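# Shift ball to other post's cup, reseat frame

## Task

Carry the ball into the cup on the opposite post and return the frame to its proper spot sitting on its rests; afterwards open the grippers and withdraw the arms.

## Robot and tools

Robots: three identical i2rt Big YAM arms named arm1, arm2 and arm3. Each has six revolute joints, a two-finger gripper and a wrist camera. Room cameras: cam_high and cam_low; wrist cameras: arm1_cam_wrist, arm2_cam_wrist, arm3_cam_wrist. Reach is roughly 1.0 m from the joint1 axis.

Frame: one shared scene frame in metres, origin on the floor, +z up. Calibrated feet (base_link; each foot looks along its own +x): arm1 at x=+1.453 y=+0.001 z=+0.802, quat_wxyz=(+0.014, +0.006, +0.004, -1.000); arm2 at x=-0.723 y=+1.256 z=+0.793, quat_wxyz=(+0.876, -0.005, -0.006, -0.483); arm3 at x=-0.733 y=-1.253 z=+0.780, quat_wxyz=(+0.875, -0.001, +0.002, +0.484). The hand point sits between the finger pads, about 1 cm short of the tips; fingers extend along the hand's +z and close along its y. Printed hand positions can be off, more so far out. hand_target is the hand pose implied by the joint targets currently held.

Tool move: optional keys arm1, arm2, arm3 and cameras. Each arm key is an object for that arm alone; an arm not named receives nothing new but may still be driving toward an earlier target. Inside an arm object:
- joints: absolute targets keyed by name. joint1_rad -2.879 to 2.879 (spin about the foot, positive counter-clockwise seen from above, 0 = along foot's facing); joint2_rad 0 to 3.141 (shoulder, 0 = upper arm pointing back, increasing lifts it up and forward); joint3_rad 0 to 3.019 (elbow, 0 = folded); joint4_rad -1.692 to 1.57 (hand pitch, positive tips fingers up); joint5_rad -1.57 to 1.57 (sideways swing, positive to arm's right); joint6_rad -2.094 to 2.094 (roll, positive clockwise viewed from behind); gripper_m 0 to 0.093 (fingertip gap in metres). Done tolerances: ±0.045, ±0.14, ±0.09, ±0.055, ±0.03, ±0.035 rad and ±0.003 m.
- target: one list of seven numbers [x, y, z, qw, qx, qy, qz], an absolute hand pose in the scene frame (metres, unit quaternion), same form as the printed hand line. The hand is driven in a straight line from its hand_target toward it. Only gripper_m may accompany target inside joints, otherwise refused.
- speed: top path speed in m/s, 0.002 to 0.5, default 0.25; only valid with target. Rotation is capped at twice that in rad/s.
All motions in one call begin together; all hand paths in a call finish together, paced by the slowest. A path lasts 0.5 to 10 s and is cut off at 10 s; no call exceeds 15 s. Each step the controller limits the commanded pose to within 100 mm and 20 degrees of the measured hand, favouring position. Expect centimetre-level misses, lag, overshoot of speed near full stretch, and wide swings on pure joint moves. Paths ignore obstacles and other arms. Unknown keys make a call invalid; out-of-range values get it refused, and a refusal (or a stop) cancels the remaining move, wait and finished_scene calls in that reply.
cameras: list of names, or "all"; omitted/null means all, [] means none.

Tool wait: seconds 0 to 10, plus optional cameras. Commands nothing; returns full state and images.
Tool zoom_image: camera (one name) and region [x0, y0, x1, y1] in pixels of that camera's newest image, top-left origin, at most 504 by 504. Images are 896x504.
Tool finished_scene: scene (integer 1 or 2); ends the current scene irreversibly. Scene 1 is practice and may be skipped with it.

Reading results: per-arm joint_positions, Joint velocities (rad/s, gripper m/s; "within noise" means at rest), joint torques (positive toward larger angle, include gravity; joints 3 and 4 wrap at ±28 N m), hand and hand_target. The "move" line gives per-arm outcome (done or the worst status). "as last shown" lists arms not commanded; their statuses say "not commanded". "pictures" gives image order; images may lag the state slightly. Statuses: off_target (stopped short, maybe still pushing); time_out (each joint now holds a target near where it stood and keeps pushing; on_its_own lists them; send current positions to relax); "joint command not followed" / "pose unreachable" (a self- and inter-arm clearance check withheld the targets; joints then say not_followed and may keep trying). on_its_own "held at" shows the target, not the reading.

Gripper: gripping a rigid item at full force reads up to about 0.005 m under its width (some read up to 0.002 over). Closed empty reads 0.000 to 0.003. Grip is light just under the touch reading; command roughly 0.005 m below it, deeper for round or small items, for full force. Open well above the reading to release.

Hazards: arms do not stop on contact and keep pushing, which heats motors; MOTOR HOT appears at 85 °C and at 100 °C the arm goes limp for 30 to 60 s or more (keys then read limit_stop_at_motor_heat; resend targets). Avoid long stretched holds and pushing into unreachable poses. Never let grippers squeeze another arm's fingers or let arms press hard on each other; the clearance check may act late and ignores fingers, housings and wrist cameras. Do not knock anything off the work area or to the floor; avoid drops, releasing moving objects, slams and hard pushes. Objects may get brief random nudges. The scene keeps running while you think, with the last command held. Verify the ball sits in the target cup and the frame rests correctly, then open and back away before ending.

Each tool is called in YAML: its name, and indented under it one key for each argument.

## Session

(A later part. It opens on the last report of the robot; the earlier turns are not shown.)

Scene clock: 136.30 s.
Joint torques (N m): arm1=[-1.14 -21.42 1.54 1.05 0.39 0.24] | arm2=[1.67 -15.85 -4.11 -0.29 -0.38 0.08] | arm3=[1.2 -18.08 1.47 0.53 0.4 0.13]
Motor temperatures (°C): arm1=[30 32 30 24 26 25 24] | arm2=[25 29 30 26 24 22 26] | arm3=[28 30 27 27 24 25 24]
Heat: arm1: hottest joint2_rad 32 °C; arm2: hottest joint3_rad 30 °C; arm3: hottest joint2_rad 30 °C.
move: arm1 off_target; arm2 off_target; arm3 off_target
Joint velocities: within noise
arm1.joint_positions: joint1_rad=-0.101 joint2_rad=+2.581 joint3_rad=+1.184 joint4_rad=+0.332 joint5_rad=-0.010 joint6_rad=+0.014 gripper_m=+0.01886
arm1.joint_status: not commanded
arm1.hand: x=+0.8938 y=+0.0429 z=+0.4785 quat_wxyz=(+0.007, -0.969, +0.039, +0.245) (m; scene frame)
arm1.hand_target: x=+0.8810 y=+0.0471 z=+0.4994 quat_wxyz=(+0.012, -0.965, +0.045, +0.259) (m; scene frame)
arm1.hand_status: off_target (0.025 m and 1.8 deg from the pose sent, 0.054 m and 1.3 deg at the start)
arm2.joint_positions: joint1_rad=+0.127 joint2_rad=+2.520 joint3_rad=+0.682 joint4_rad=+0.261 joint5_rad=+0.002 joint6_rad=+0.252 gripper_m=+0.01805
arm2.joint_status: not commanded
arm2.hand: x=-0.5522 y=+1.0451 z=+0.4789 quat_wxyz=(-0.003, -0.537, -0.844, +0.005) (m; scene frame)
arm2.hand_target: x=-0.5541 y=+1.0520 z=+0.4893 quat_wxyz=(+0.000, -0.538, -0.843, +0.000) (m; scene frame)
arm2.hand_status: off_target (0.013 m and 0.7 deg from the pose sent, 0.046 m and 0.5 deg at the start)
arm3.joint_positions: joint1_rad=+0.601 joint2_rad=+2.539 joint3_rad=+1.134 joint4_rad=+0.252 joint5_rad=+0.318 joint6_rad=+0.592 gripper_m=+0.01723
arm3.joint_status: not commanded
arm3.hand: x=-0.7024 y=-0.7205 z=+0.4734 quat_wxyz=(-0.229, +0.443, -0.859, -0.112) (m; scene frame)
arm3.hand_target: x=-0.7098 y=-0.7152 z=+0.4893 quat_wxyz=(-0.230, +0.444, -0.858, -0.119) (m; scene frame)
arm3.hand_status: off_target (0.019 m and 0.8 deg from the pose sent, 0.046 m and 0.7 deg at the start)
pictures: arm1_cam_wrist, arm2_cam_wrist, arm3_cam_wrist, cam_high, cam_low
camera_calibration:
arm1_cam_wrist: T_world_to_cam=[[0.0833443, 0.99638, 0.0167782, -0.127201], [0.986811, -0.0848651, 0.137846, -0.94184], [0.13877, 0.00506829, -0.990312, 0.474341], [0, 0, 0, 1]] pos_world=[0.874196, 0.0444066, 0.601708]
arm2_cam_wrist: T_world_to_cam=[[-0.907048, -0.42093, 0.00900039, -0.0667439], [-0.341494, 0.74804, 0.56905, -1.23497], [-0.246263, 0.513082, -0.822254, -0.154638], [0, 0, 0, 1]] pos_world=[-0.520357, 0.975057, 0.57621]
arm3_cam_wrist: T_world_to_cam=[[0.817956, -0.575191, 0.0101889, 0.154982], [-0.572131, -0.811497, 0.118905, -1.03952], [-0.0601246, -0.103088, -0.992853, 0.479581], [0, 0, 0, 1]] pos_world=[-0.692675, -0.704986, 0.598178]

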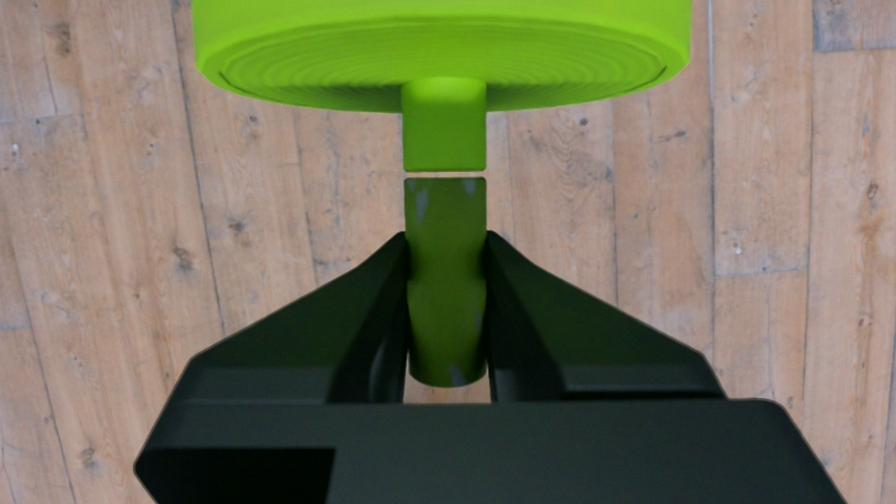

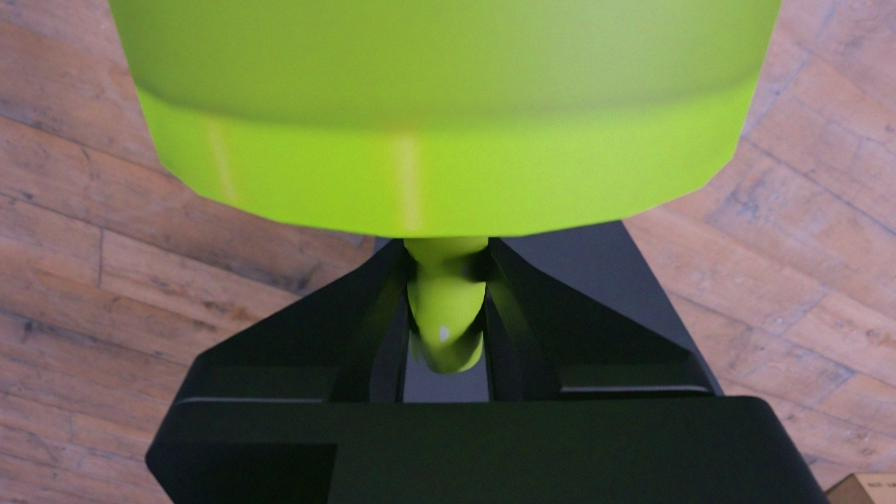

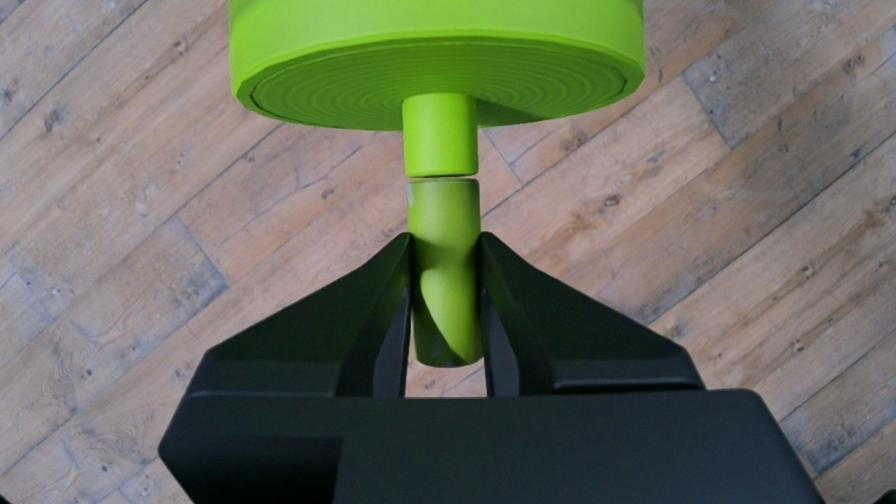

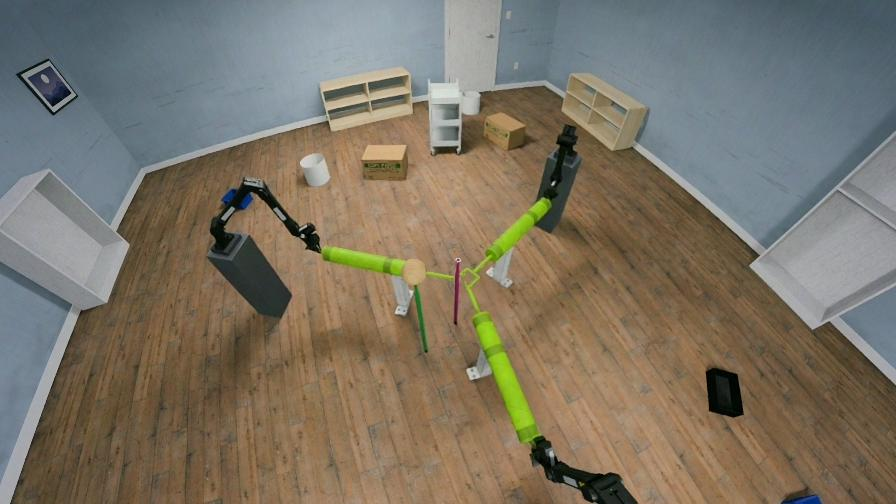

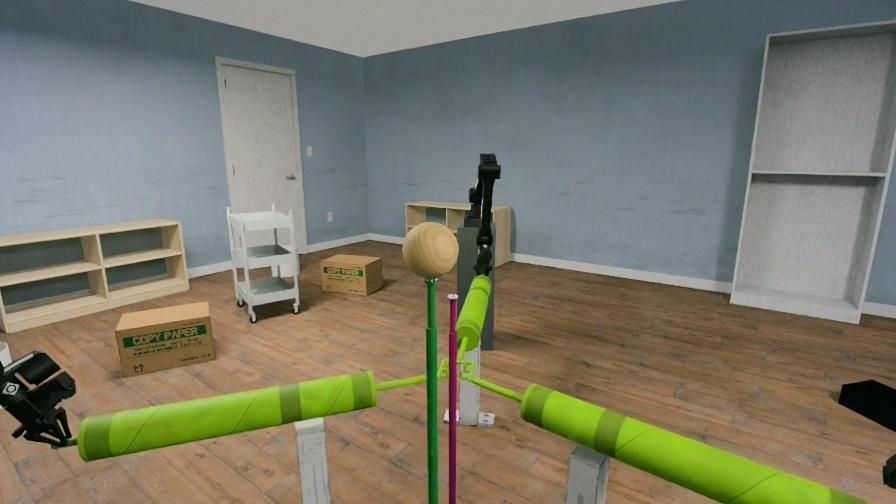

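move:
  arm1: {"target":[0.877,0.048,0.66,-0.006,0.987,-0.042,-0.131],"speed":0.12}
  arm2: {"target":[-0.555,1.053,0.65,0,0.538,0.843,0],"speed":0.12}
  arm3: {"target":[-0.713,-0.713,0.656,-0.116,0.4585,-0.879,-0.0604],"speed":0.12}
  cameras: ["cam_low"]

move:
  arm1: {"target":[0.877,0.048,0.82,0,0.9992,-0.0401,0],"speed":0.12}
  arm2: {"target":[-0.555,1.053,0.81,0,0.538,0.843,0],"speed":0.12}
  arm3: {"target":[-0.713,-0.713,0.816,0,0.4625,-0.8866,0],"speed":0.12}

zoom_image:
  camera: "cam_high"
  region: [390, 200, 510, 330]

zoom_image:
  camera: "cam_low"
  region: [370, 200, 520, 350]

Scene clock: 147.97 s.
Joint torques (N m): arm1=[-1.73 -20.72 6.74 -0.12 0.21 0.12] | arm2=[1.38 -12.75 0.43 -0.54 -0.46 0.04] | arm3=[0.67 -17.03 6.38 -0.73 -0.27 0.11]
Motor temperatures (°C): arm1=[30 32 29 24 26 25 25] | arm2=[25 30 30 26 24 22 27] | arm3=[28 32 27 27 24 25 25]
Heat: arm1: hottest joint2_rad 32 °C; arm2: hottest joint2_rad 30 °C; arm3: hottest joint2_rad 32 °C.
move: arm1 off_target; arm2 done; arm3 off_target
Joint velocities: within noise
arm1.joint_positions: joint1_rad=-0.100 joint2_rad=+2.186 joint3_rad=+1.187 joint4_rad=-0.332 joint5_rad=-0.013 joint6_rad=+0.013 gripper_m=+0.01886
arm1.joint_status: not commanded
arm1.hand: x=+0.8949 y=+0.0405 z=+0.6360 quat_wxyz=(+0.002, -0.993, +0.041, +0.114) (m; scene frame)
arm1.hand_target: x=+0.8775 y=+0.0480 z=+0.6600 quat_wxyz=(+0.006, -0.990, +0.042, +0.132) (m; scene frame)
arm1.hand_status: off_target (0.031 m and 2.1 deg from the pose sent, 0.182 m and 13.2 deg at the start)
arm2.joint_positions: joint1_rad=+0.127 joint2_rad=+1.890 joint3_rad=+0.488 joint4_rad=-0.181 joint5_rad=+0.005 joint6_rad=+0.252 gripper_m=+0.01805
arm2.joint_status: not commanded
arm2.hand: x=-0.5540 y=+1.0479 z=+0.6436 quat_wxyz=(+0.000, -0.537, -0.844, +0.005) (m; scene frame)
arm2.hand_target: x=-0.5550 y=+1.0529 z=+0.6495 quat_wxyz=(+0.000, -0.538, -0.843, +0.000) (m; scene frame)
arm2.hand_status: done (0.008 m and 0.6 deg from the pose sent, 0.171 m and 0.7 deg at the start)
arm3.joint_positions: joint1_rad=+0.563 joint2_rad=+2.112 joint3_rad=+1.120 joint4_rad=-0.359 joint5_rad=+0.166 joint6_rad=+0.596 gripper_m=+0.01723
arm3.joint_status: not commanded
arm3.hand: x=-0.7069 y=-0.7167 z=+0.6401 quat_wxyz=(-0.122, +0.458, -0.879, -0.057) (m; scene frame)
arm3.hand_target: x=-0.7129 y=-0.7131 z=+0.6557 quat_wxyz=(-0.116, +0.459, -0.879, -0.061) (m; scene frame)
arm3.hand_status: off_target (0.017 m and 0.8 deg from the pose sent, 0.183 m and 14.5 deg at the start)
pictures: cam_low

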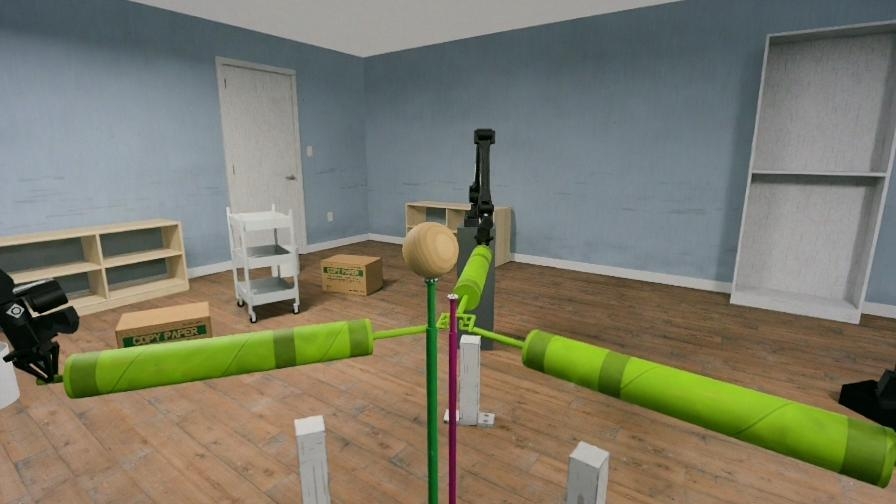

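Scene clock: 150.07 s.
Joint torques (N m): arm1=[-2.02 -21.77 10.37 -1.09 0.17 0.06] | arm2=[1.32 -8.94 7.05 -1.35 -0.61 0.01] | arm3=[-0.15 -17.67 9.62 -1.99 -0.23 -0.01]
Motor temperatures (°C): arm1=[30 33 30 24 26 25 25] | arm2=[25 30 30 26 24 22 27] | arm3=[27 32 27 27 24 25 25]
Heat: arm1: hottest joint2_rad 33 °C; arm2: hottest joint2_rad 30 °C; arm3: hottest joint2_rad 32 °C.
move: arm1 off_target; arm2 off_target; arm3 off_target
Joint velocities: within noise
arm1.joint_positions: joint1_rad=-0.100 joint2_rad=+2.024 joint3_rad=+1.451 joint4_rad=-1.034 joint5_rad=-0.014 joint6_rad=+0.008 gripper_m=+0.01886
arm1.joint_status: not commanded
arm1.hand: x=+0.8934 y=+0.0391 z=+0.7840 quat_wxyz=(-0.003, -0.999, +0.040, -0.023) (m; scene frame)
arm1.hand_target: x=+0.8782 y=+0.0478 z=+0.8196 quat_wxyz=(+0.000, -0.999, +0.040, +0.000) (m; scene frame)
arm1.hand_status: off_target (0.041 m and 2.7 deg from the pose sent, 0.185 m and 13.1 deg at the start)
arm2.joint_positions: joint1_rad=+0.125 joint2_rad=+1.316 joint3_rad=+0.543 joint4_rad=-0.812 joint5_rad=+0.008 joint6_rad=+0.252 gripper_m=+0.01805
arm2.joint_status: not commanded
arm2.hand: x=-0.5584 y=+1.0524 z=+0.7988 quat_wxyz=(+0.001, -0.538, -0.843, +0.007) (m; scene frame)
arm2.hand_target: x=-0.5550 y=+1.0528 z=+0.8095 quat_wxyz=(+0.000, -0.538, -0.843, +0.000) (m; scene frame)
arm2.hand_status: off_target (0.012 m and 0.8 deg from the pose sent, 0.166 m and 0.6 deg at the start)
arm3.joint_positions: joint1_rad=+0.525 joint2_rad=+1.926 joint3_rad=+1.364 joint4_rad=-0.998 joint5_rad=+0.011 joint6_rad=+0.576 gripper_m=+0.01723
arm3.joint_status: not commanded
arm3.hand: x=-0.7123 y=-0.7105 z=+0.7901 quat_wxyz=(-0.005, +0.462, -0.887, -0.001) (m; scene frame)
arm3.hand_target: x=-0.7129 y=-0.7129 z=+0.8152 quat_wxyz=(+0.000, +0.463, -0.887, -0.001) (m; scene frame)
arm3.hand_status: off_target (0.026 m and 0.6 deg from the pose sent, 0.176 m and 15.5 deg at the start)
pictures: arm1_cam_wrist, arm2_cam_wrist, arm3_cam_wrist, cam_high, cam_low
camera_calibration:
arm1_cam_wrist: T_world_to_cam=[[0.0726395, 0.997203, 0.0176247, -0.119622], [0.774669, -0.0675421, 0.628749, -1.17998], [0.628181, -0.0320187, -0.777408, 0.174317], [0, 0, 0, 1]] pos_world=[0.813282, 0.0451702, 0.879536]
arm2_cam_wrist: T_world_to_cam=[[-0.907891, -0.418871, 0.0167767, -0.0810625], [-0.334336, 0.747645, 0.573801, -1.42408], [-0.252891, 0.515339, -0.818823, 0.0942947], [0, 0, 0, 1]] pos_world=[-0.525871, 0.98216, 0.895711]
arm3_cam_wrist: T_world_to_cam=[[0.823471, -0.567359, -0.000586441, 0.183693], [-0.460164, -0.668492, 0.584266, -1.26104], [-0.331881, -0.480856, -0.811562, 0.189317], [0, 0, 0, 1]] pos_world=[-0.668719, -0.647738, 0.890531]

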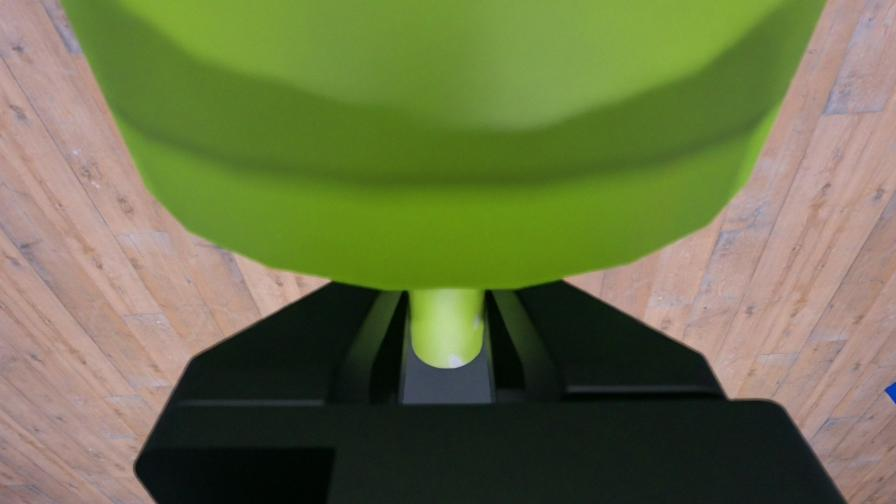

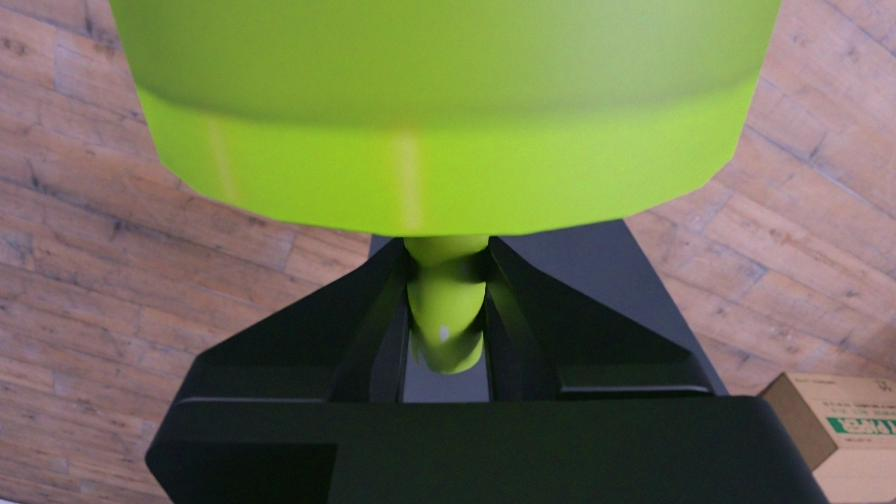

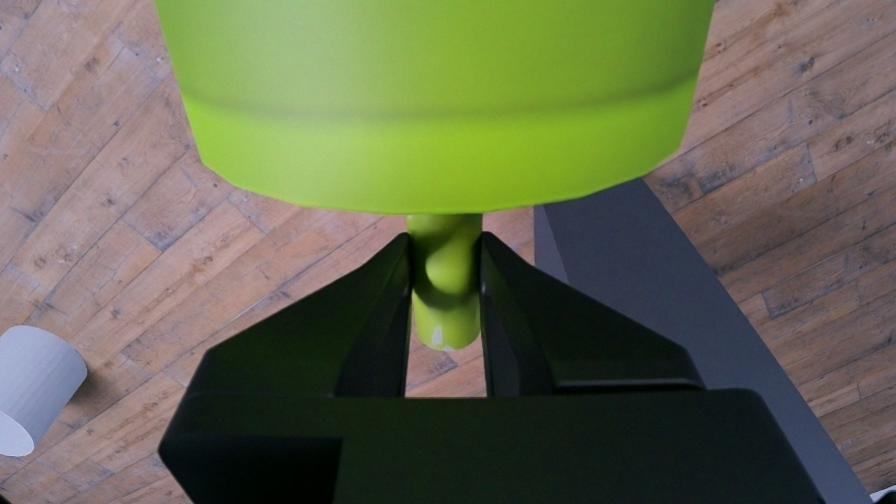

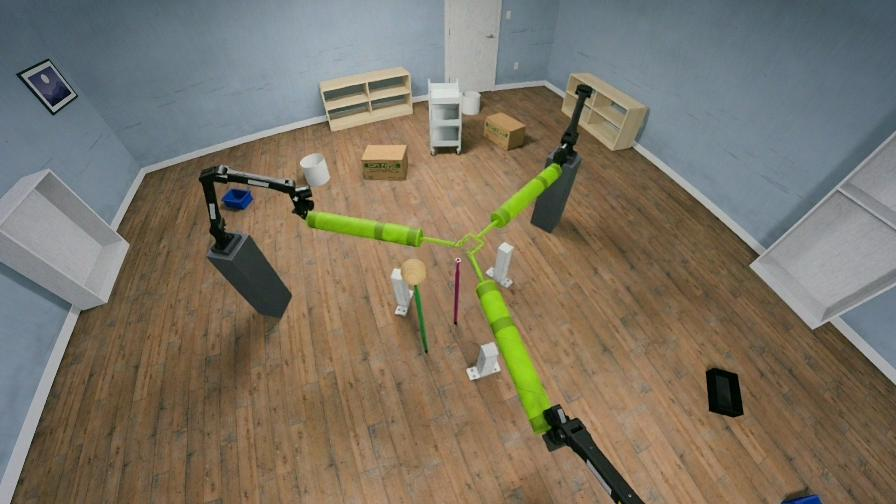

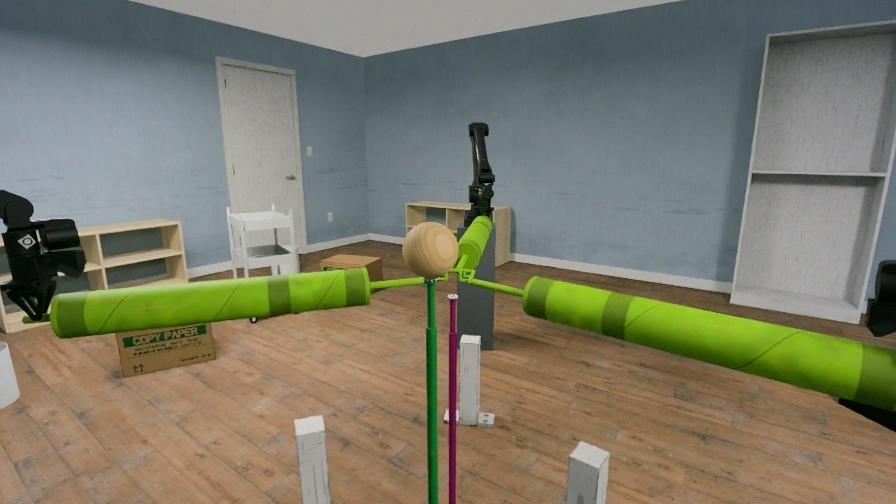

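Scaled by 3.877 from the camera's 896x504 image, which has a finer 1280x720 frame.

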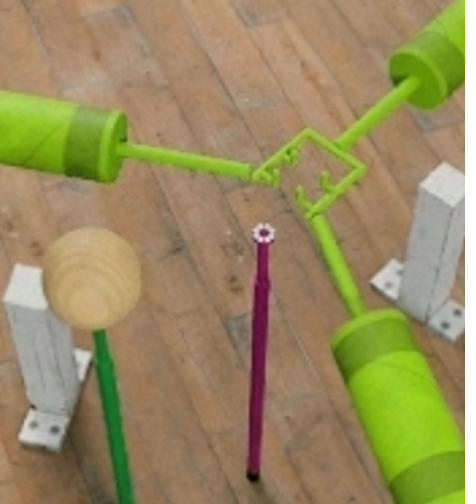

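Scaled by 3.360 from the camera's 896x504 image, which has a finer 1280x720 frame.

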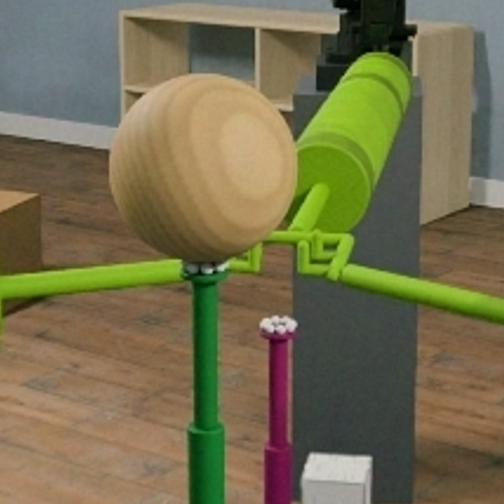

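move:
  arm1: {"target":[0.999,-0.221,0.83,0,0.9992,-0.0401,0],"speed":0.15}
  arm2: {"target":[-0.435,0.782,0.83,0,0.538,0.843,0],"speed":0.15}
  arm3: {"target":[-0.593,-0.983,0.825,0,0.4625,-0.8866,0],"speed":0.15}

zoom_image:
  camera: "cam_high"
  region: [370, 200, 520, 350]

zoom_image:
  camera: "cam_low"
  region: [370, 200, 520, 350]

Scene clock: 183.53 s.
Joint torques (N m): arm1=[-0.67 -19.9 7.65 0.05 0.59 0.28] | arm2=[2.02 -17.85 10.48 -0.94 -0.68 0.02] | arm3=[-1.61 -9 7.39 -1.09 0.27 -0.08]
Motor temperatures (°C): arm1=[30 36 36 24 26 25 26] | arm2=[25 30 33 26 24 22 28] | arm3=[27 35 29 27 24 25 26]
Heat: arm1: hottest joint2_rad 36 °C; arm2: hottest joint3_rad 33 °C; arm3: hottest joint2_rad 35 °C.
move: arm1 off_target; arm2 off_target; arm3 off_target
Joint velocities: within noise
arm1.joint_positions: joint1_rad=+0.425 joint2_rad=+1.855 joint3_rad=+1.235 joint4_rad=-0.994 joint5_rad=-0.019 joint6_rad=+0.525 gripper_m=+0.01886
arm1.joint_status: not commanded
arm1.hand: x=+1.0101 y=-0.2179 z=+0.8021 quat_wxyz=(+0.007, -0.999, +0.036, -0.029) (m; scene frame)
arm1.hand_target: x=+0.9995 y=-0.2209 z=+0.8296 quat_wxyz=(+0.000, -0.999, +0.040, +0.000) (m; scene frame)
arm1.hand_status: off_target (0.030 m and 3.4 deg from the pose sent, 0.285 m and 2.7 deg at the start)
arm2.joint_positions: joint1_rad=-0.026 joint2_rad=+1.929 joint3_rad=+1.392 joint4_rad=-1.054 joint5_rad=+0.012 joint6_rad=+0.107 gripper_m=+0.01805
arm2.joint_status: not commanded
arm2.hand: x=-0.4491 y=+0.7900 z=+0.8219 quat_wxyz=(+0.005, -0.540, -0.841, +0.005) (m; scene frame)
arm2.hand_target: x=-0.4352 y=+0.7825 z=+0.8302 quat_wxyz=(-0.001, -0.538, -0.843, +0.001) (m; scene frame)
arm2.hand_status: off_target (0.018 m and 0.9 deg from the pose sent, 0.299 m and 0.8 deg at the start)
arm3.joint_positions: joint1_rad=+0.101 joint2_rad=+1.348 joint3_rad=+0.701 joint4_rad=-0.905 joint5_rad=-0.003 joint6_rad=+0.143 gripper_m=+0.01723
arm3.joint_status: not commanded
arm3.hand: x=-0.5945 y=-0.9716 z=+0.8171 quat_wxyz=(-0.005, +0.466, -0.885, -0.006) (m; scene frame)
arm3.hand_target: x=-0.5931 y=-0.9825 z=+0.8244 quat_wxyz=(+0.000, +0.462, -0.887, +0.000) (m; scene frame)
arm3.hand_status: off_target (0.014 m and 1.0 deg from the pose sent, 0.300 m and 0.6 deg at the start)
pictures: arm1_cam_wrist, arm2_cam_wrist, arm3_cam_wrist, cam_high, cam_low
camera_calibration:
arm1_cam_wrist: T_world_to_cam=[[0.0631954, 0.997339, 0.0363555, 0.122491], [0.767625, -0.0718549, 0.636859, -1.29944], [0.637776, -0.0123392, -0.770123, 0.0955981], [0, 0, 0, 1]] pos_world=[0.928768, -0.214357, 0.896727]
arm2_cam_wrist: T_world_to_cam=[[-0.910684, -0.412644, 0.0194673, -0.100487], [-0.325817, 0.746436, 0.580238, -1.20514], [-0.253963, 0.522071, -0.814214, 0.266487], [0, 0, 0, 1]] pos_world=[-0.41649, 0.71897, 0.918203]
arm3_cam_wrist: T_world_to_cam=[[0.828669, -0.559646, -0.0102337, -0.0429966], [-0.450423, -0.677574, 0.581389, -1.39786], [-0.332306, -0.477169, -0.813562, 0.129648], [0, 0, 0, 1]] pos_world=[-0.550915, -0.90935, 0.917735]

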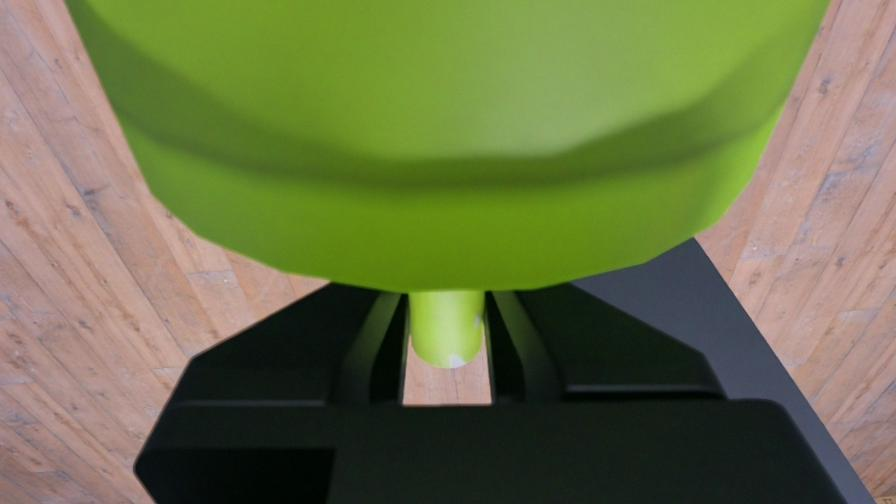

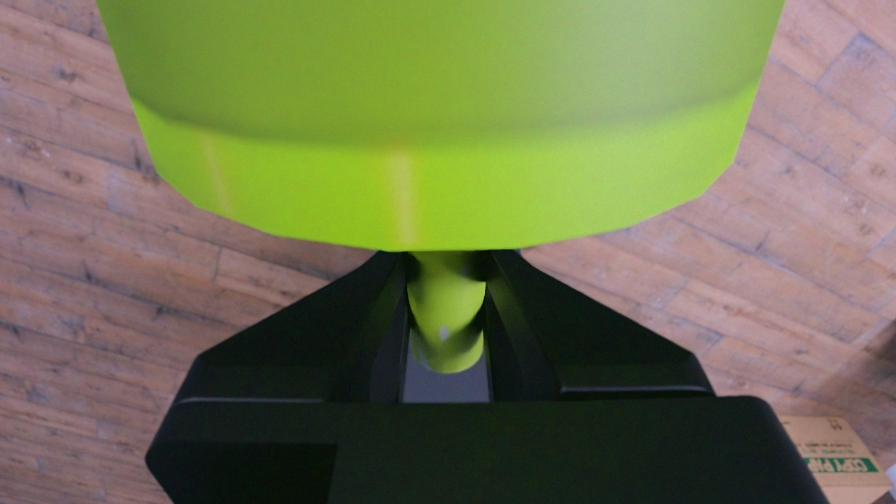

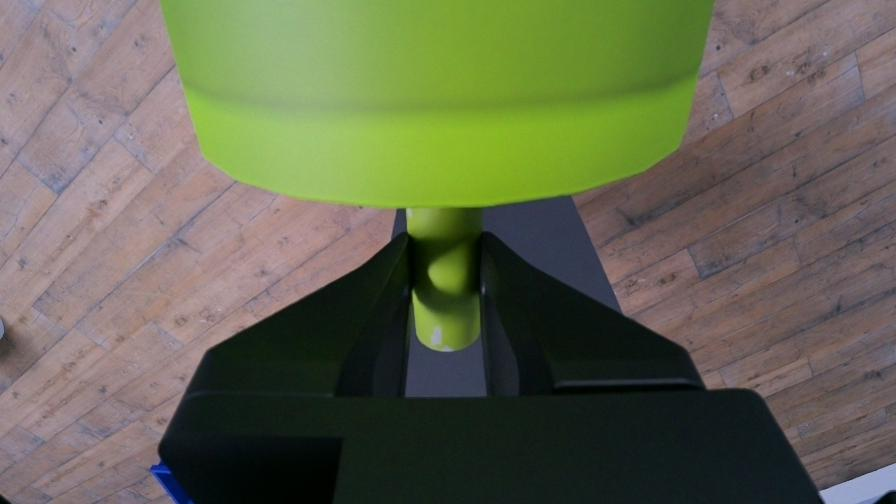

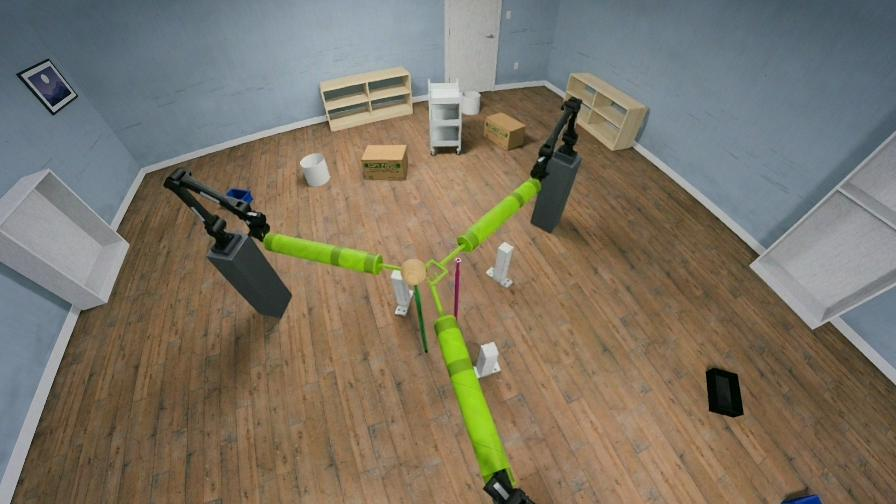

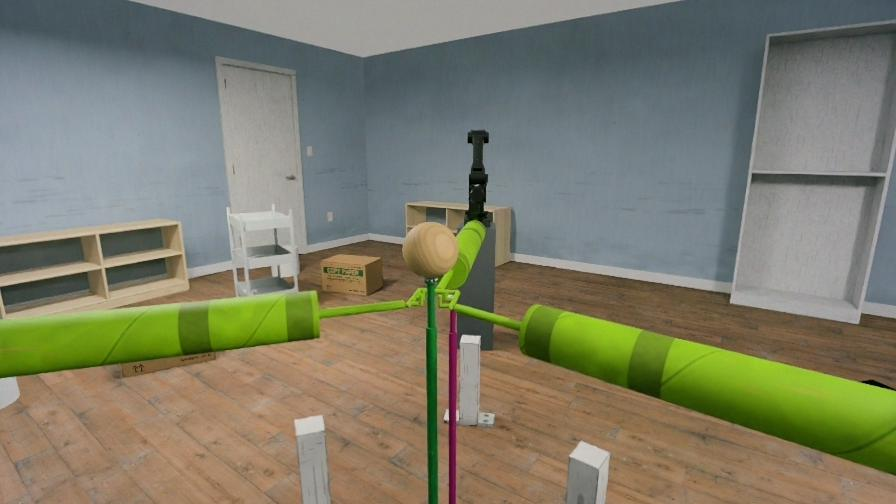

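Scaled by 3.360 from the camera's 896x504 image, which has a finer 1280x720 frame.

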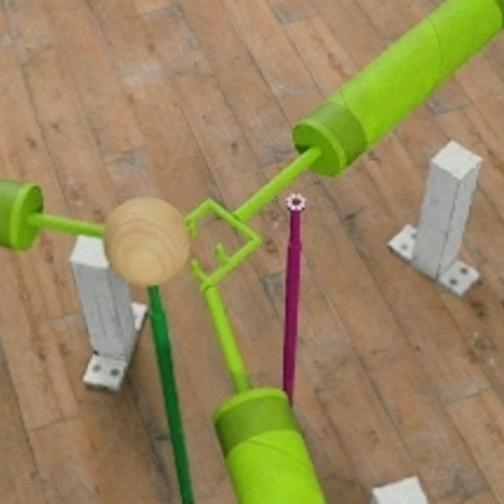

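Scaled by 3.360 from the camera's 896x504 image, which has a finer 1280x720 frame.

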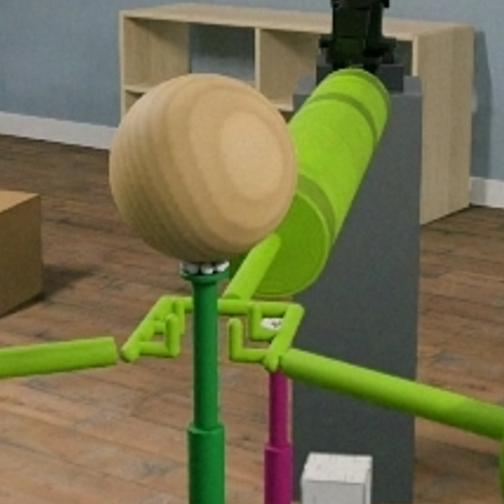

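move:
  arm1: {"target":[1.040,-0.293,0.83,0,0.9992,-0.0401,0],"speed":0.1}
  arm2: {"target":[-0.394,0.710,0.83,0,0.538,0.843,0],"speed":0.1}
  arm3: {"target":[-0.552,-1.055,0.825,0,0.4625,-0.8866,0],"speed":0.1}
  cameras: ["cam_high","cam_low"]

zoom_image:
  camera: "cam_high"
  region: [370, 200, 520, 350]

zoom_image:
  camera: "cam_low"
  region: [370, 200, 520, 350]

Scene clock: 199.73 s.
Joint torques (N m): arm1=[3.55 -19.55 8.34 0.21 -0.61 0.63] | arm2=[2.73 -19.19 13.91 0.43 -0.74 0.1] | arm3=[-5.13 -7.24 6.34 -1.42 2.1 -0.3]
Motor temperatures (°C): arm1=[30 38 34 24 26 25 26] | arm2=[25 31 35 26 24 22 28] | arm3=[27 33 30 27 24 25 26]
Heat: arm1: hottest joint2_rad 38 °C; arm2: hottest joint3_rad 35 °C; arm3: hottest joint2_rad 33 °C.
move: arm1 off_target; arm2 off_target; arm3 off_target
Joint velocities: within noise
arm1.joint_positions: joint1_rad=+0.539 joint2_rad=+1.853 joint3_rad=+1.228 joint4_rad=-1.001 joint5_rad=+0.013 joint6_rad=+0.650 gripper_m=+0.01885
arm1.joint_status: not commanded
arm1.hand: x=+1.0391 y=-0.2596 z=+0.8008 quat_wxyz=(+0.026, -0.999, +0.041, -0.024) (m; scene frame)
arm1.hand_target: x=+1.0412 y=-0.2917 z=+0.8296 quat_wxyz=(-0.001, -0.999, +0.039, -0.001) (m; scene frame)
arm1.hand_status: off_target (0.044 m and 4.1 deg from the pose sent, 0.086 m and 3.4 deg at the start)
arm2.joint_positions: joint1_rad=-0.038 joint2_rad=+2.104 joint3_rad=+1.668 joint4_rad=-1.229 joint5_rad=+0.013 joint6_rad=+0.096 gripper_m=+0.01805
arm2.joint_status: not commanded
arm2.hand: x=-0.4271 y=+0.7396 z=+0.8185 quat_wxyz=(+0.038, -0.540, -0.841, -0.011) (m; scene frame)
arm2.hand_target: x=-0.3957 y=+0.7133 z=+0.8318 quat_wxyz=(-0.001, -0.538, -0.843, +0.000) (m; scene frame)
arm2.hand_status: off_target (0.046 m and 4.6 deg from the pose sent, 0.098 m and 1.0 deg at the start)
arm3.joint_positions: joint1_rad=-0.110 joint2_rad=+1.240 joint3_rad=+0.631 joint4_rad=-0.910 joint5_rad=-0.050 joint6_rad=-0.092 gripper_m=+0.01723
arm3.joint_status: not commanded
arm3.hand: x=-0.5601 y=-1.0216 z=+0.8251 quat_wxyz=(-0.012, +0.477, -0.878, -0.032) (m; scene frame)
arm3.hand_target: x=-0.5541 y=-1.0524 z=+0.8239 quat_wxyz=(+0.001, +0.463, -0.886, -0.001) (m; scene frame)
arm3.hand_status: off_target (0.034 m and 4.3 deg from the pose sent, 0.094 m and 1.0 deg at the start)
pictures: cam_high, cam_low

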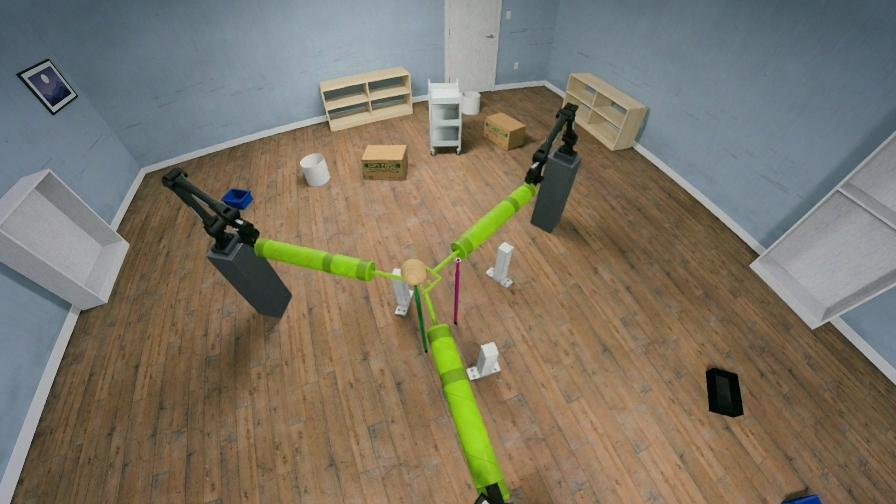

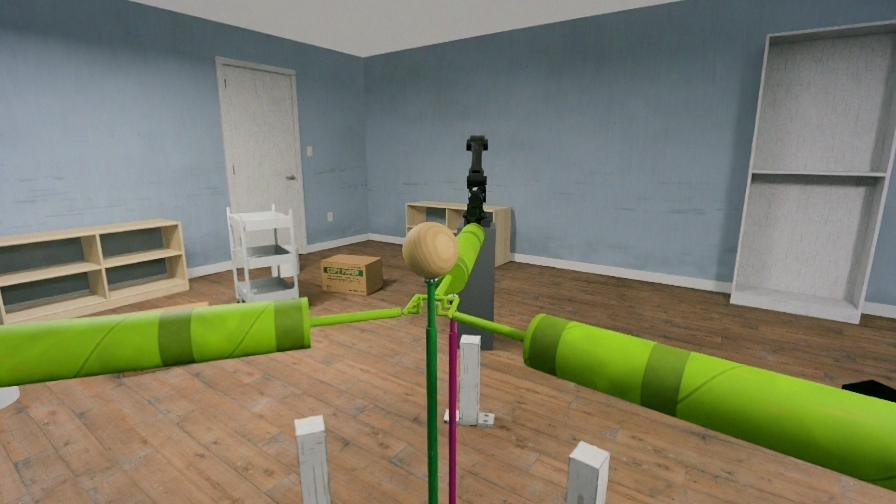

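Scaled by 3.360 from the camera's 896x504 image, which has a finer 1280x720 frame.

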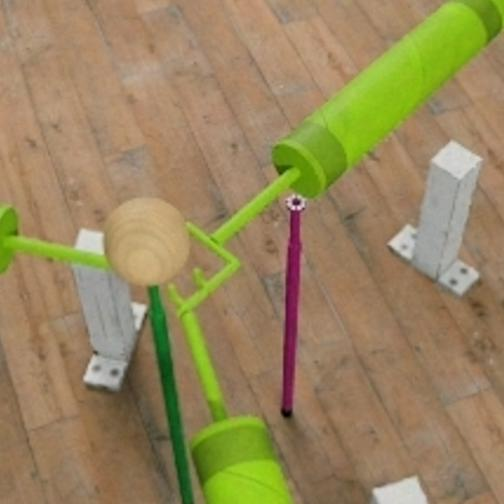

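Scaled by 3.360 from the camera's 896x504 image, which has a finer 1280x720 frame.

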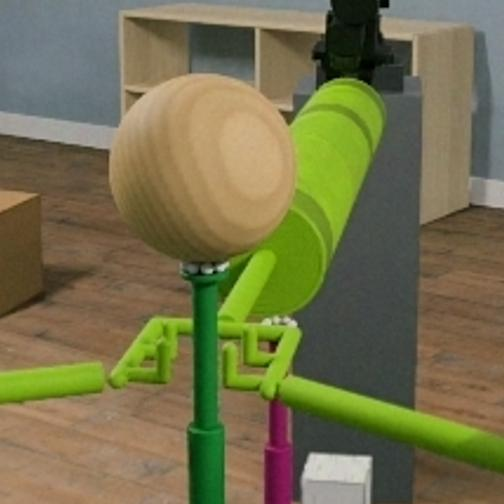

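move:
  arm1: {"target":[1.010,-0.239,0.832,0,0.9992,-0.0401,0],"speed":0.1}
  arm2: {"target":[-0.424,0.764,0.832,0,0.538,0.843,0],"speed":0.1}
  arm3: {"target":[-0.582,-1.001,0.825,0,0.4625,-0.8866,0],"speed":0.1}
  cameras: []

move:
  arm1: {"target":[1.010,-0.239,0.880,0,0.9992,-0.0401,0],"speed":0.1}
  arm2: {"target":[-0.424,0.764,0.876,0,0.538,0.843,0],"speed":0.1}
  arm3: {"target":[-0.582,-1.001,0.865,0,0.4625,-0.8866,0],"speed":0.1}
  cameras: []

move:
  arm1: {"target":[1.040,-0.293,0.880,0,0.9992,-0.0401,0],"speed":0.1}
  arm2: {"target":[-0.394,0.710,0.876,0,0.538,0.843,0],"speed":0.1}
  arm3: {"target":[-0.552,-1.055,0.865,0,0.4625,-0.8866,0],"speed":0.1}
  cameras: ["cam_high","cam_low"]

zoom_image:
  camera: "cam_high"
  region: [370, 200, 520, 350]

zoom_image:
  camera: "cam_low"
  region: [370, 200, 520, 350]

Scene clock: 218.90 s.
Joint torques (N m): arm1=[-2.37 -19.37 8.06 -0.21 0.27 0.06] | arm2=[2.84 -24.7 6.52 0.06 -0.55 0.13] | arm3=[0.44 -5.48 9.21 -0.95 0.15 0.19]
Motor temperatures (°C): arm1=[30 36 35 24 26 25 26] | arm2=[25 35 39 26 24 22 29] | arm3=[27 31 30 27 27 25 26]
Heat: arm1: hottest joint2_rad 36 °C; arm2: hottest joint3_rad 39 °C; arm3: hottest joint2_rad 31 °C.
move: arm1 off_target; arm2 off_target; arm3 done
Joint velocities: within noise
arm1.joint_positions: joint1_rad=+0.486 joint2_rad=+1.842 joint3_rad=+1.227 joint4_rad=-0.991 joint5_rad=-0.008 joint6_rad=+0.590 gripper_m=+0.01886
arm1.joint_status: not commanded
arm1.hand: x=+1.0247 y=-0.2426 z=+0.8058 quat_wxyz=(+0.010, -0.999, +0.038, -0.022) (m; scene frame)
arm1.hand_target: x=+1.0106 y=-0.2388 z=+0.8316 quat_wxyz=(+0.000, -0.999, +0.040, +0.000) (m; scene frame)
arm1.hand_status: off_target (0.030 m and 2.8 deg from the pose sent, 0.047 m and 4.1 deg at the start)
arm2.joint_positions: joint1_rad=-0.036 joint2_rad=+2.045 joint3_rad=+1.531 joint4_rad=-1.121 joint5_rad=+0.008 joint6_rad=+0.096 gripper_m=+0.01805
arm2.joint_status: not commanded
arm2.hand: x=-0.4376 y=+0.7609 z=+0.8052 quat_wxyz=(+0.024, -0.540, -0.841, -0.007) (m; scene frame)
arm2.hand_target: x=-0.4244 y=+0.7641 z=+0.8314 quat_wxyz=(+0.000, -0.538, -0.843, +0.000) (m; scene frame)
arm2.hand_status: off_target (0.030 m and 2.9 deg from the pose sent, 0.028 m and 4.6 deg at the start)
arm3.joint_positions: joint1_rad=+0.016 joint2_rad=+1.279 joint3_rad=+0.654 joint4_rad=-0.913 joint5_rad=-0.001 joint6_rad=+0.056 gripper_m=+0.01722
arm3.joint_status: not commanded
arm3.hand: x=-0.5799 y=-1.0001 z=+0.8219 quat_wxyz=(-0.012, +0.467, -0.884, -0.008) (m; scene frame)
arm3.hand_target: x=-0.5820 y=-1.0010 z=+0.8251 quat_wxyz=(+0.000, +0.463, -0.887, +0.000) (m; scene frame)
arm3.hand_status: done (0.004 m and 1.7 deg from the pose sent, 0.030 m and 4.3 deg at the start)
pictures: none
No camera images: "cameras" was empty.

Scene clock: 220.03 s.
Joint torques (N m): arm1=[-1.73 -18.78 10.67 -1.05 0.13 0.13] | arm2=[2.84 -23.3 10.11 -1.42 -0.47 0.12] | arm3=[0.38 -7.65 9.72 -1.98 0.08 0.18]
Motor temperatures (°C): arm1=[30 36 35 24 26 25 26] | arm2=[25 35 40 26 24 22 29] | arm3=[27 31 30 27 27 25 26]
Heat: arm1: hottest joint2_rad 36 °C; arm2: hottest joint3_rad 40 °C; arm3: hottest joint2_rad 31 °C.
move: arm1 off_target; arm2 off_target; arm3 off_target
Joint velocities: within noise
arm1.joint_positions: joint1_rad=+0.478 joint2_rad=+1.778 joint3_rad=+1.253 joint4_rad=-1.086 joint5_rad=-0.004 joint6_rad=+0.582 gripper_m=+0.01886
arm1.joint_status: not commanded
arm1.hand: x=+1.0268 y=-0.2361 z=+0.8445 quat_wxyz=(+0.013, -0.999, +0.038, -0.024) (m; scene frame)
arm1.hand_target: x=+1.0111 y=-0.2384 z=+0.8795 quat_wxyz=(+0.000, -0.999, +0.040, +0.000) (m; scene frame)
arm1.hand_status: off_target (0.039 m and 3.2 deg from the pose sent, 0.076 m and 2.8 deg at the start)
arm2.joint_positions: joint1_rad=-0.036 joint2_rad=+1.985 joint3_rad=+1.533 joint4_rad=-1.173 joint5_rad=+0.006 joint6_rad=+0.096 gripper_m=+0.01805
arm2.joint_status: not commanded
arm2.hand: x=-0.4402 y=+0.7663 z=+0.8395 quat_wxyz=(+0.019, -0.540, -0.842, -0.005) (m; scene frame)
arm2.hand_target: x=-0.4248 y=+0.7648 z=+0.8754 quat_wxyz=(+0.000, -0.538, -0.843, +0.000) (m; scene frame)
arm2.hand_status: off_target (0.040 m and 2.3 deg from the pose sent, 0.072 m and 2.9 deg at the start)
arm3.joint_positions: joint1_rad=+0.016 joint2_rad=+1.241 joint3_rad=+0.716 joint4_rad=-1.019 joint5_rad=+0.001 joint6_rad=+0.057 gripper_m=+0.01722
arm3.joint_status: not commanded
arm3.hand: x=-0.5772 y=-0.9960 z=+0.8519 quat_wxyz=(-0.010, +0.467, -0.884, -0.006) (m; scene frame)
arm3.hand_target: x=-0.5818 y=-1.0007 z=+0.8644 quat_wxyz=(-0.001, +0.463, -0.887, +0.000) (m; scene frame)
arm3.hand_status: off_target (0.015 m and 1.4 deg from the pose sent, 0.043 m and 1.7 deg at the start)
pictures: none
No camera images: "cameras" was empty.

Scene clock: 221.50 s.
Joint torques (N m): arm1=[-0.03 -18.26 11.22 -0.72 0.15 0.33] | arm2=[2.55 -22.01 12.22 -0.79 -0.49 0.1] | arm3=[-1.49 -7.18 8.03 -1.35 0.32 -0.06]
Motor temperatures (°C): arm1=[30 36 35 24 26 25 26] | arm2=[25 35 40 26 24 22 29] | arm3=[27 31 30 27 27 25 26]
Heat: arm1: hottest joint2_rad 36 °C; arm2: hottest joint3_rad 40 °C; arm3: hottest joint2_rad 31 °C.
move: arm1 off_target; arm2 off_target; arm3 off_target
Joint velocities: within noise
arm1.joint_positions: joint1_rad=+0.582 joint2_rad=+1.778 joint3_rad=+1.255 joint4_rad=-1.098 joint5_rad=-0.004 joint6_rad=+0.683 gripper_m=+0.01886
arm1.joint_status: not commanded
arm1.hand: x=+1.0549 y=-0.2780 z=+0.8454 quat_wxyz=(+0.018, -0.999, +0.037, -0.027) (m; scene frame)
arm1.hand_target: x=+1.0413 y=-0.2921 z=+0.8799 quat_wxyz=(-0.001, -0.999, +0.040, +0.000) (m; scene frame)
arm1.hand_status: off_target (0.041 m and 3.7 deg from the pose sent, 0.068 m and 3.2 deg at the start)
arm2.joint_positions: joint1_rad=-0.036 joint2_rad=+2.099 joint3_rad=+1.766 joint4_rad=-1.290 joint5_rad=+0.006 joint6_rad=+0.096 gripper_m=+0.01805
arm2.joint_status: not commanded
arm2.hand: x=-0.4139 y=+0.7208 z=+0.8559 quat_wxyz=(+0.018, -0.540, -0.842, -0.004) (m; scene frame)
arm2.hand_target: x=-0.3948 y=+0.7113 z=+0.8764 quat_wxyz=(-0.001, -0.538, -0.843, +0.000) (m; scene frame)
arm2.hand_status: off_target (0.030 m and 2.2 deg from the pose sent, 0.081 m and 2.3 deg at the start)
arm3.joint_positions: joint1_rad=-0.162 joint2_rad=+1.170 joint3_rad=+0.683 joint4_rad=-1.053 joint5_rad=-0.007 joint6_rad=-0.122 gripper_m=+0.01722
arm3.joint_status: not commanded
arm3.hand: x=-0.5475 y=-1.0411 z=+0.8595 quat_wxyz=(-0.011, +0.467, -0.884, -0.008) (m; scene frame)
arm3.hand_target: x=-0.5519 y=-1.0543 z=+0.8643 quat_wxyz=(+0.000, +0.463, -0.887, +0.000) (m; scene frame)
arm3.hand_status: off_target (0.016 m and 1.6 deg from the pose sent, 0.065 m and 1.4 deg at the start)
pictures: cam_high, cam_low

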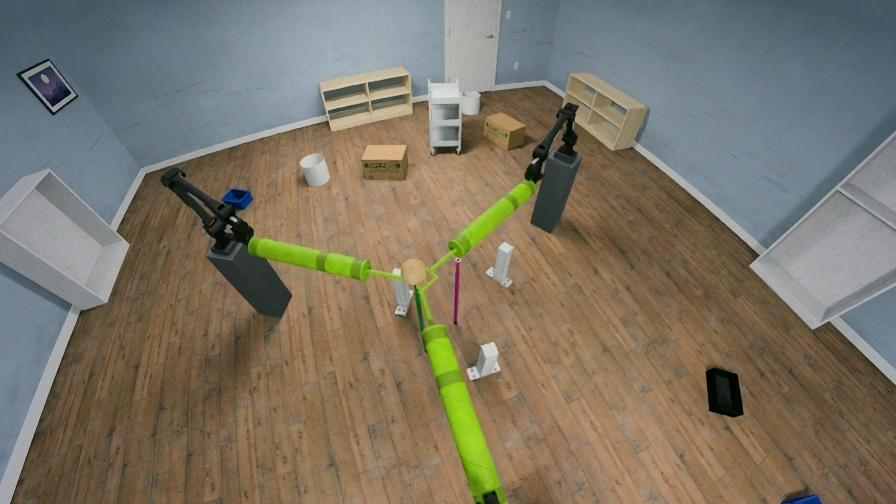

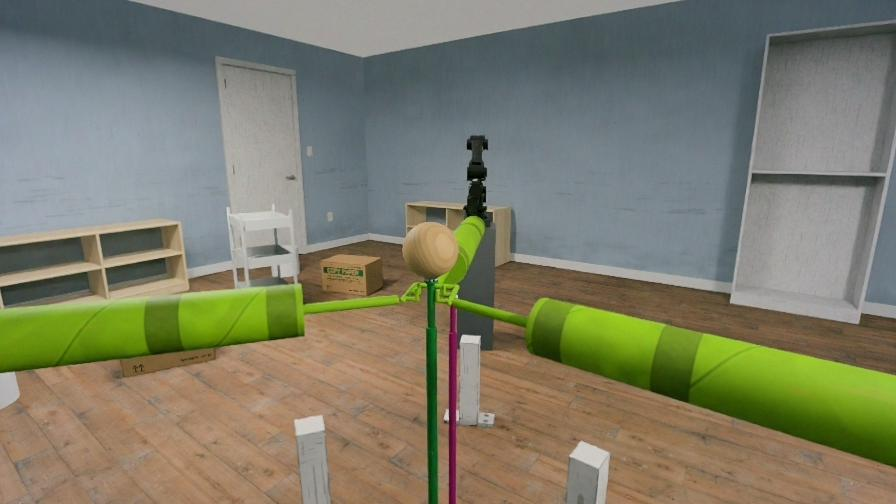

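Scaled by 3.360 from the camera's 896x504 image, which has a finer 1280x720 frame.

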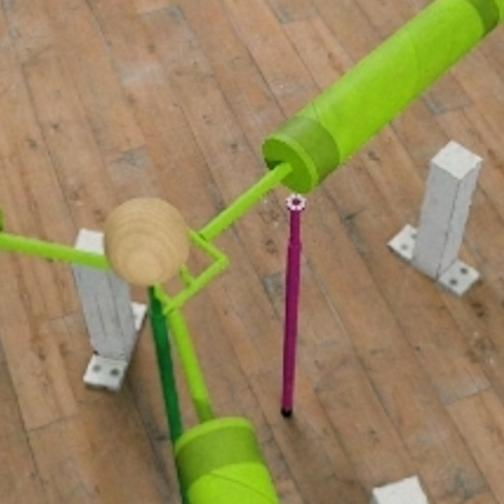

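Scaled by 3.360 from the camera's 896x504 image, which has a finer 1280x720 frame.

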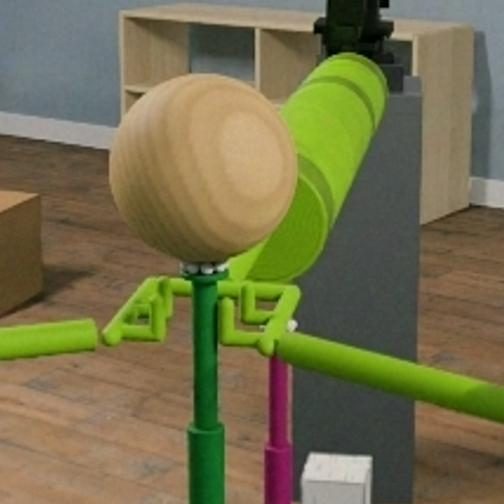

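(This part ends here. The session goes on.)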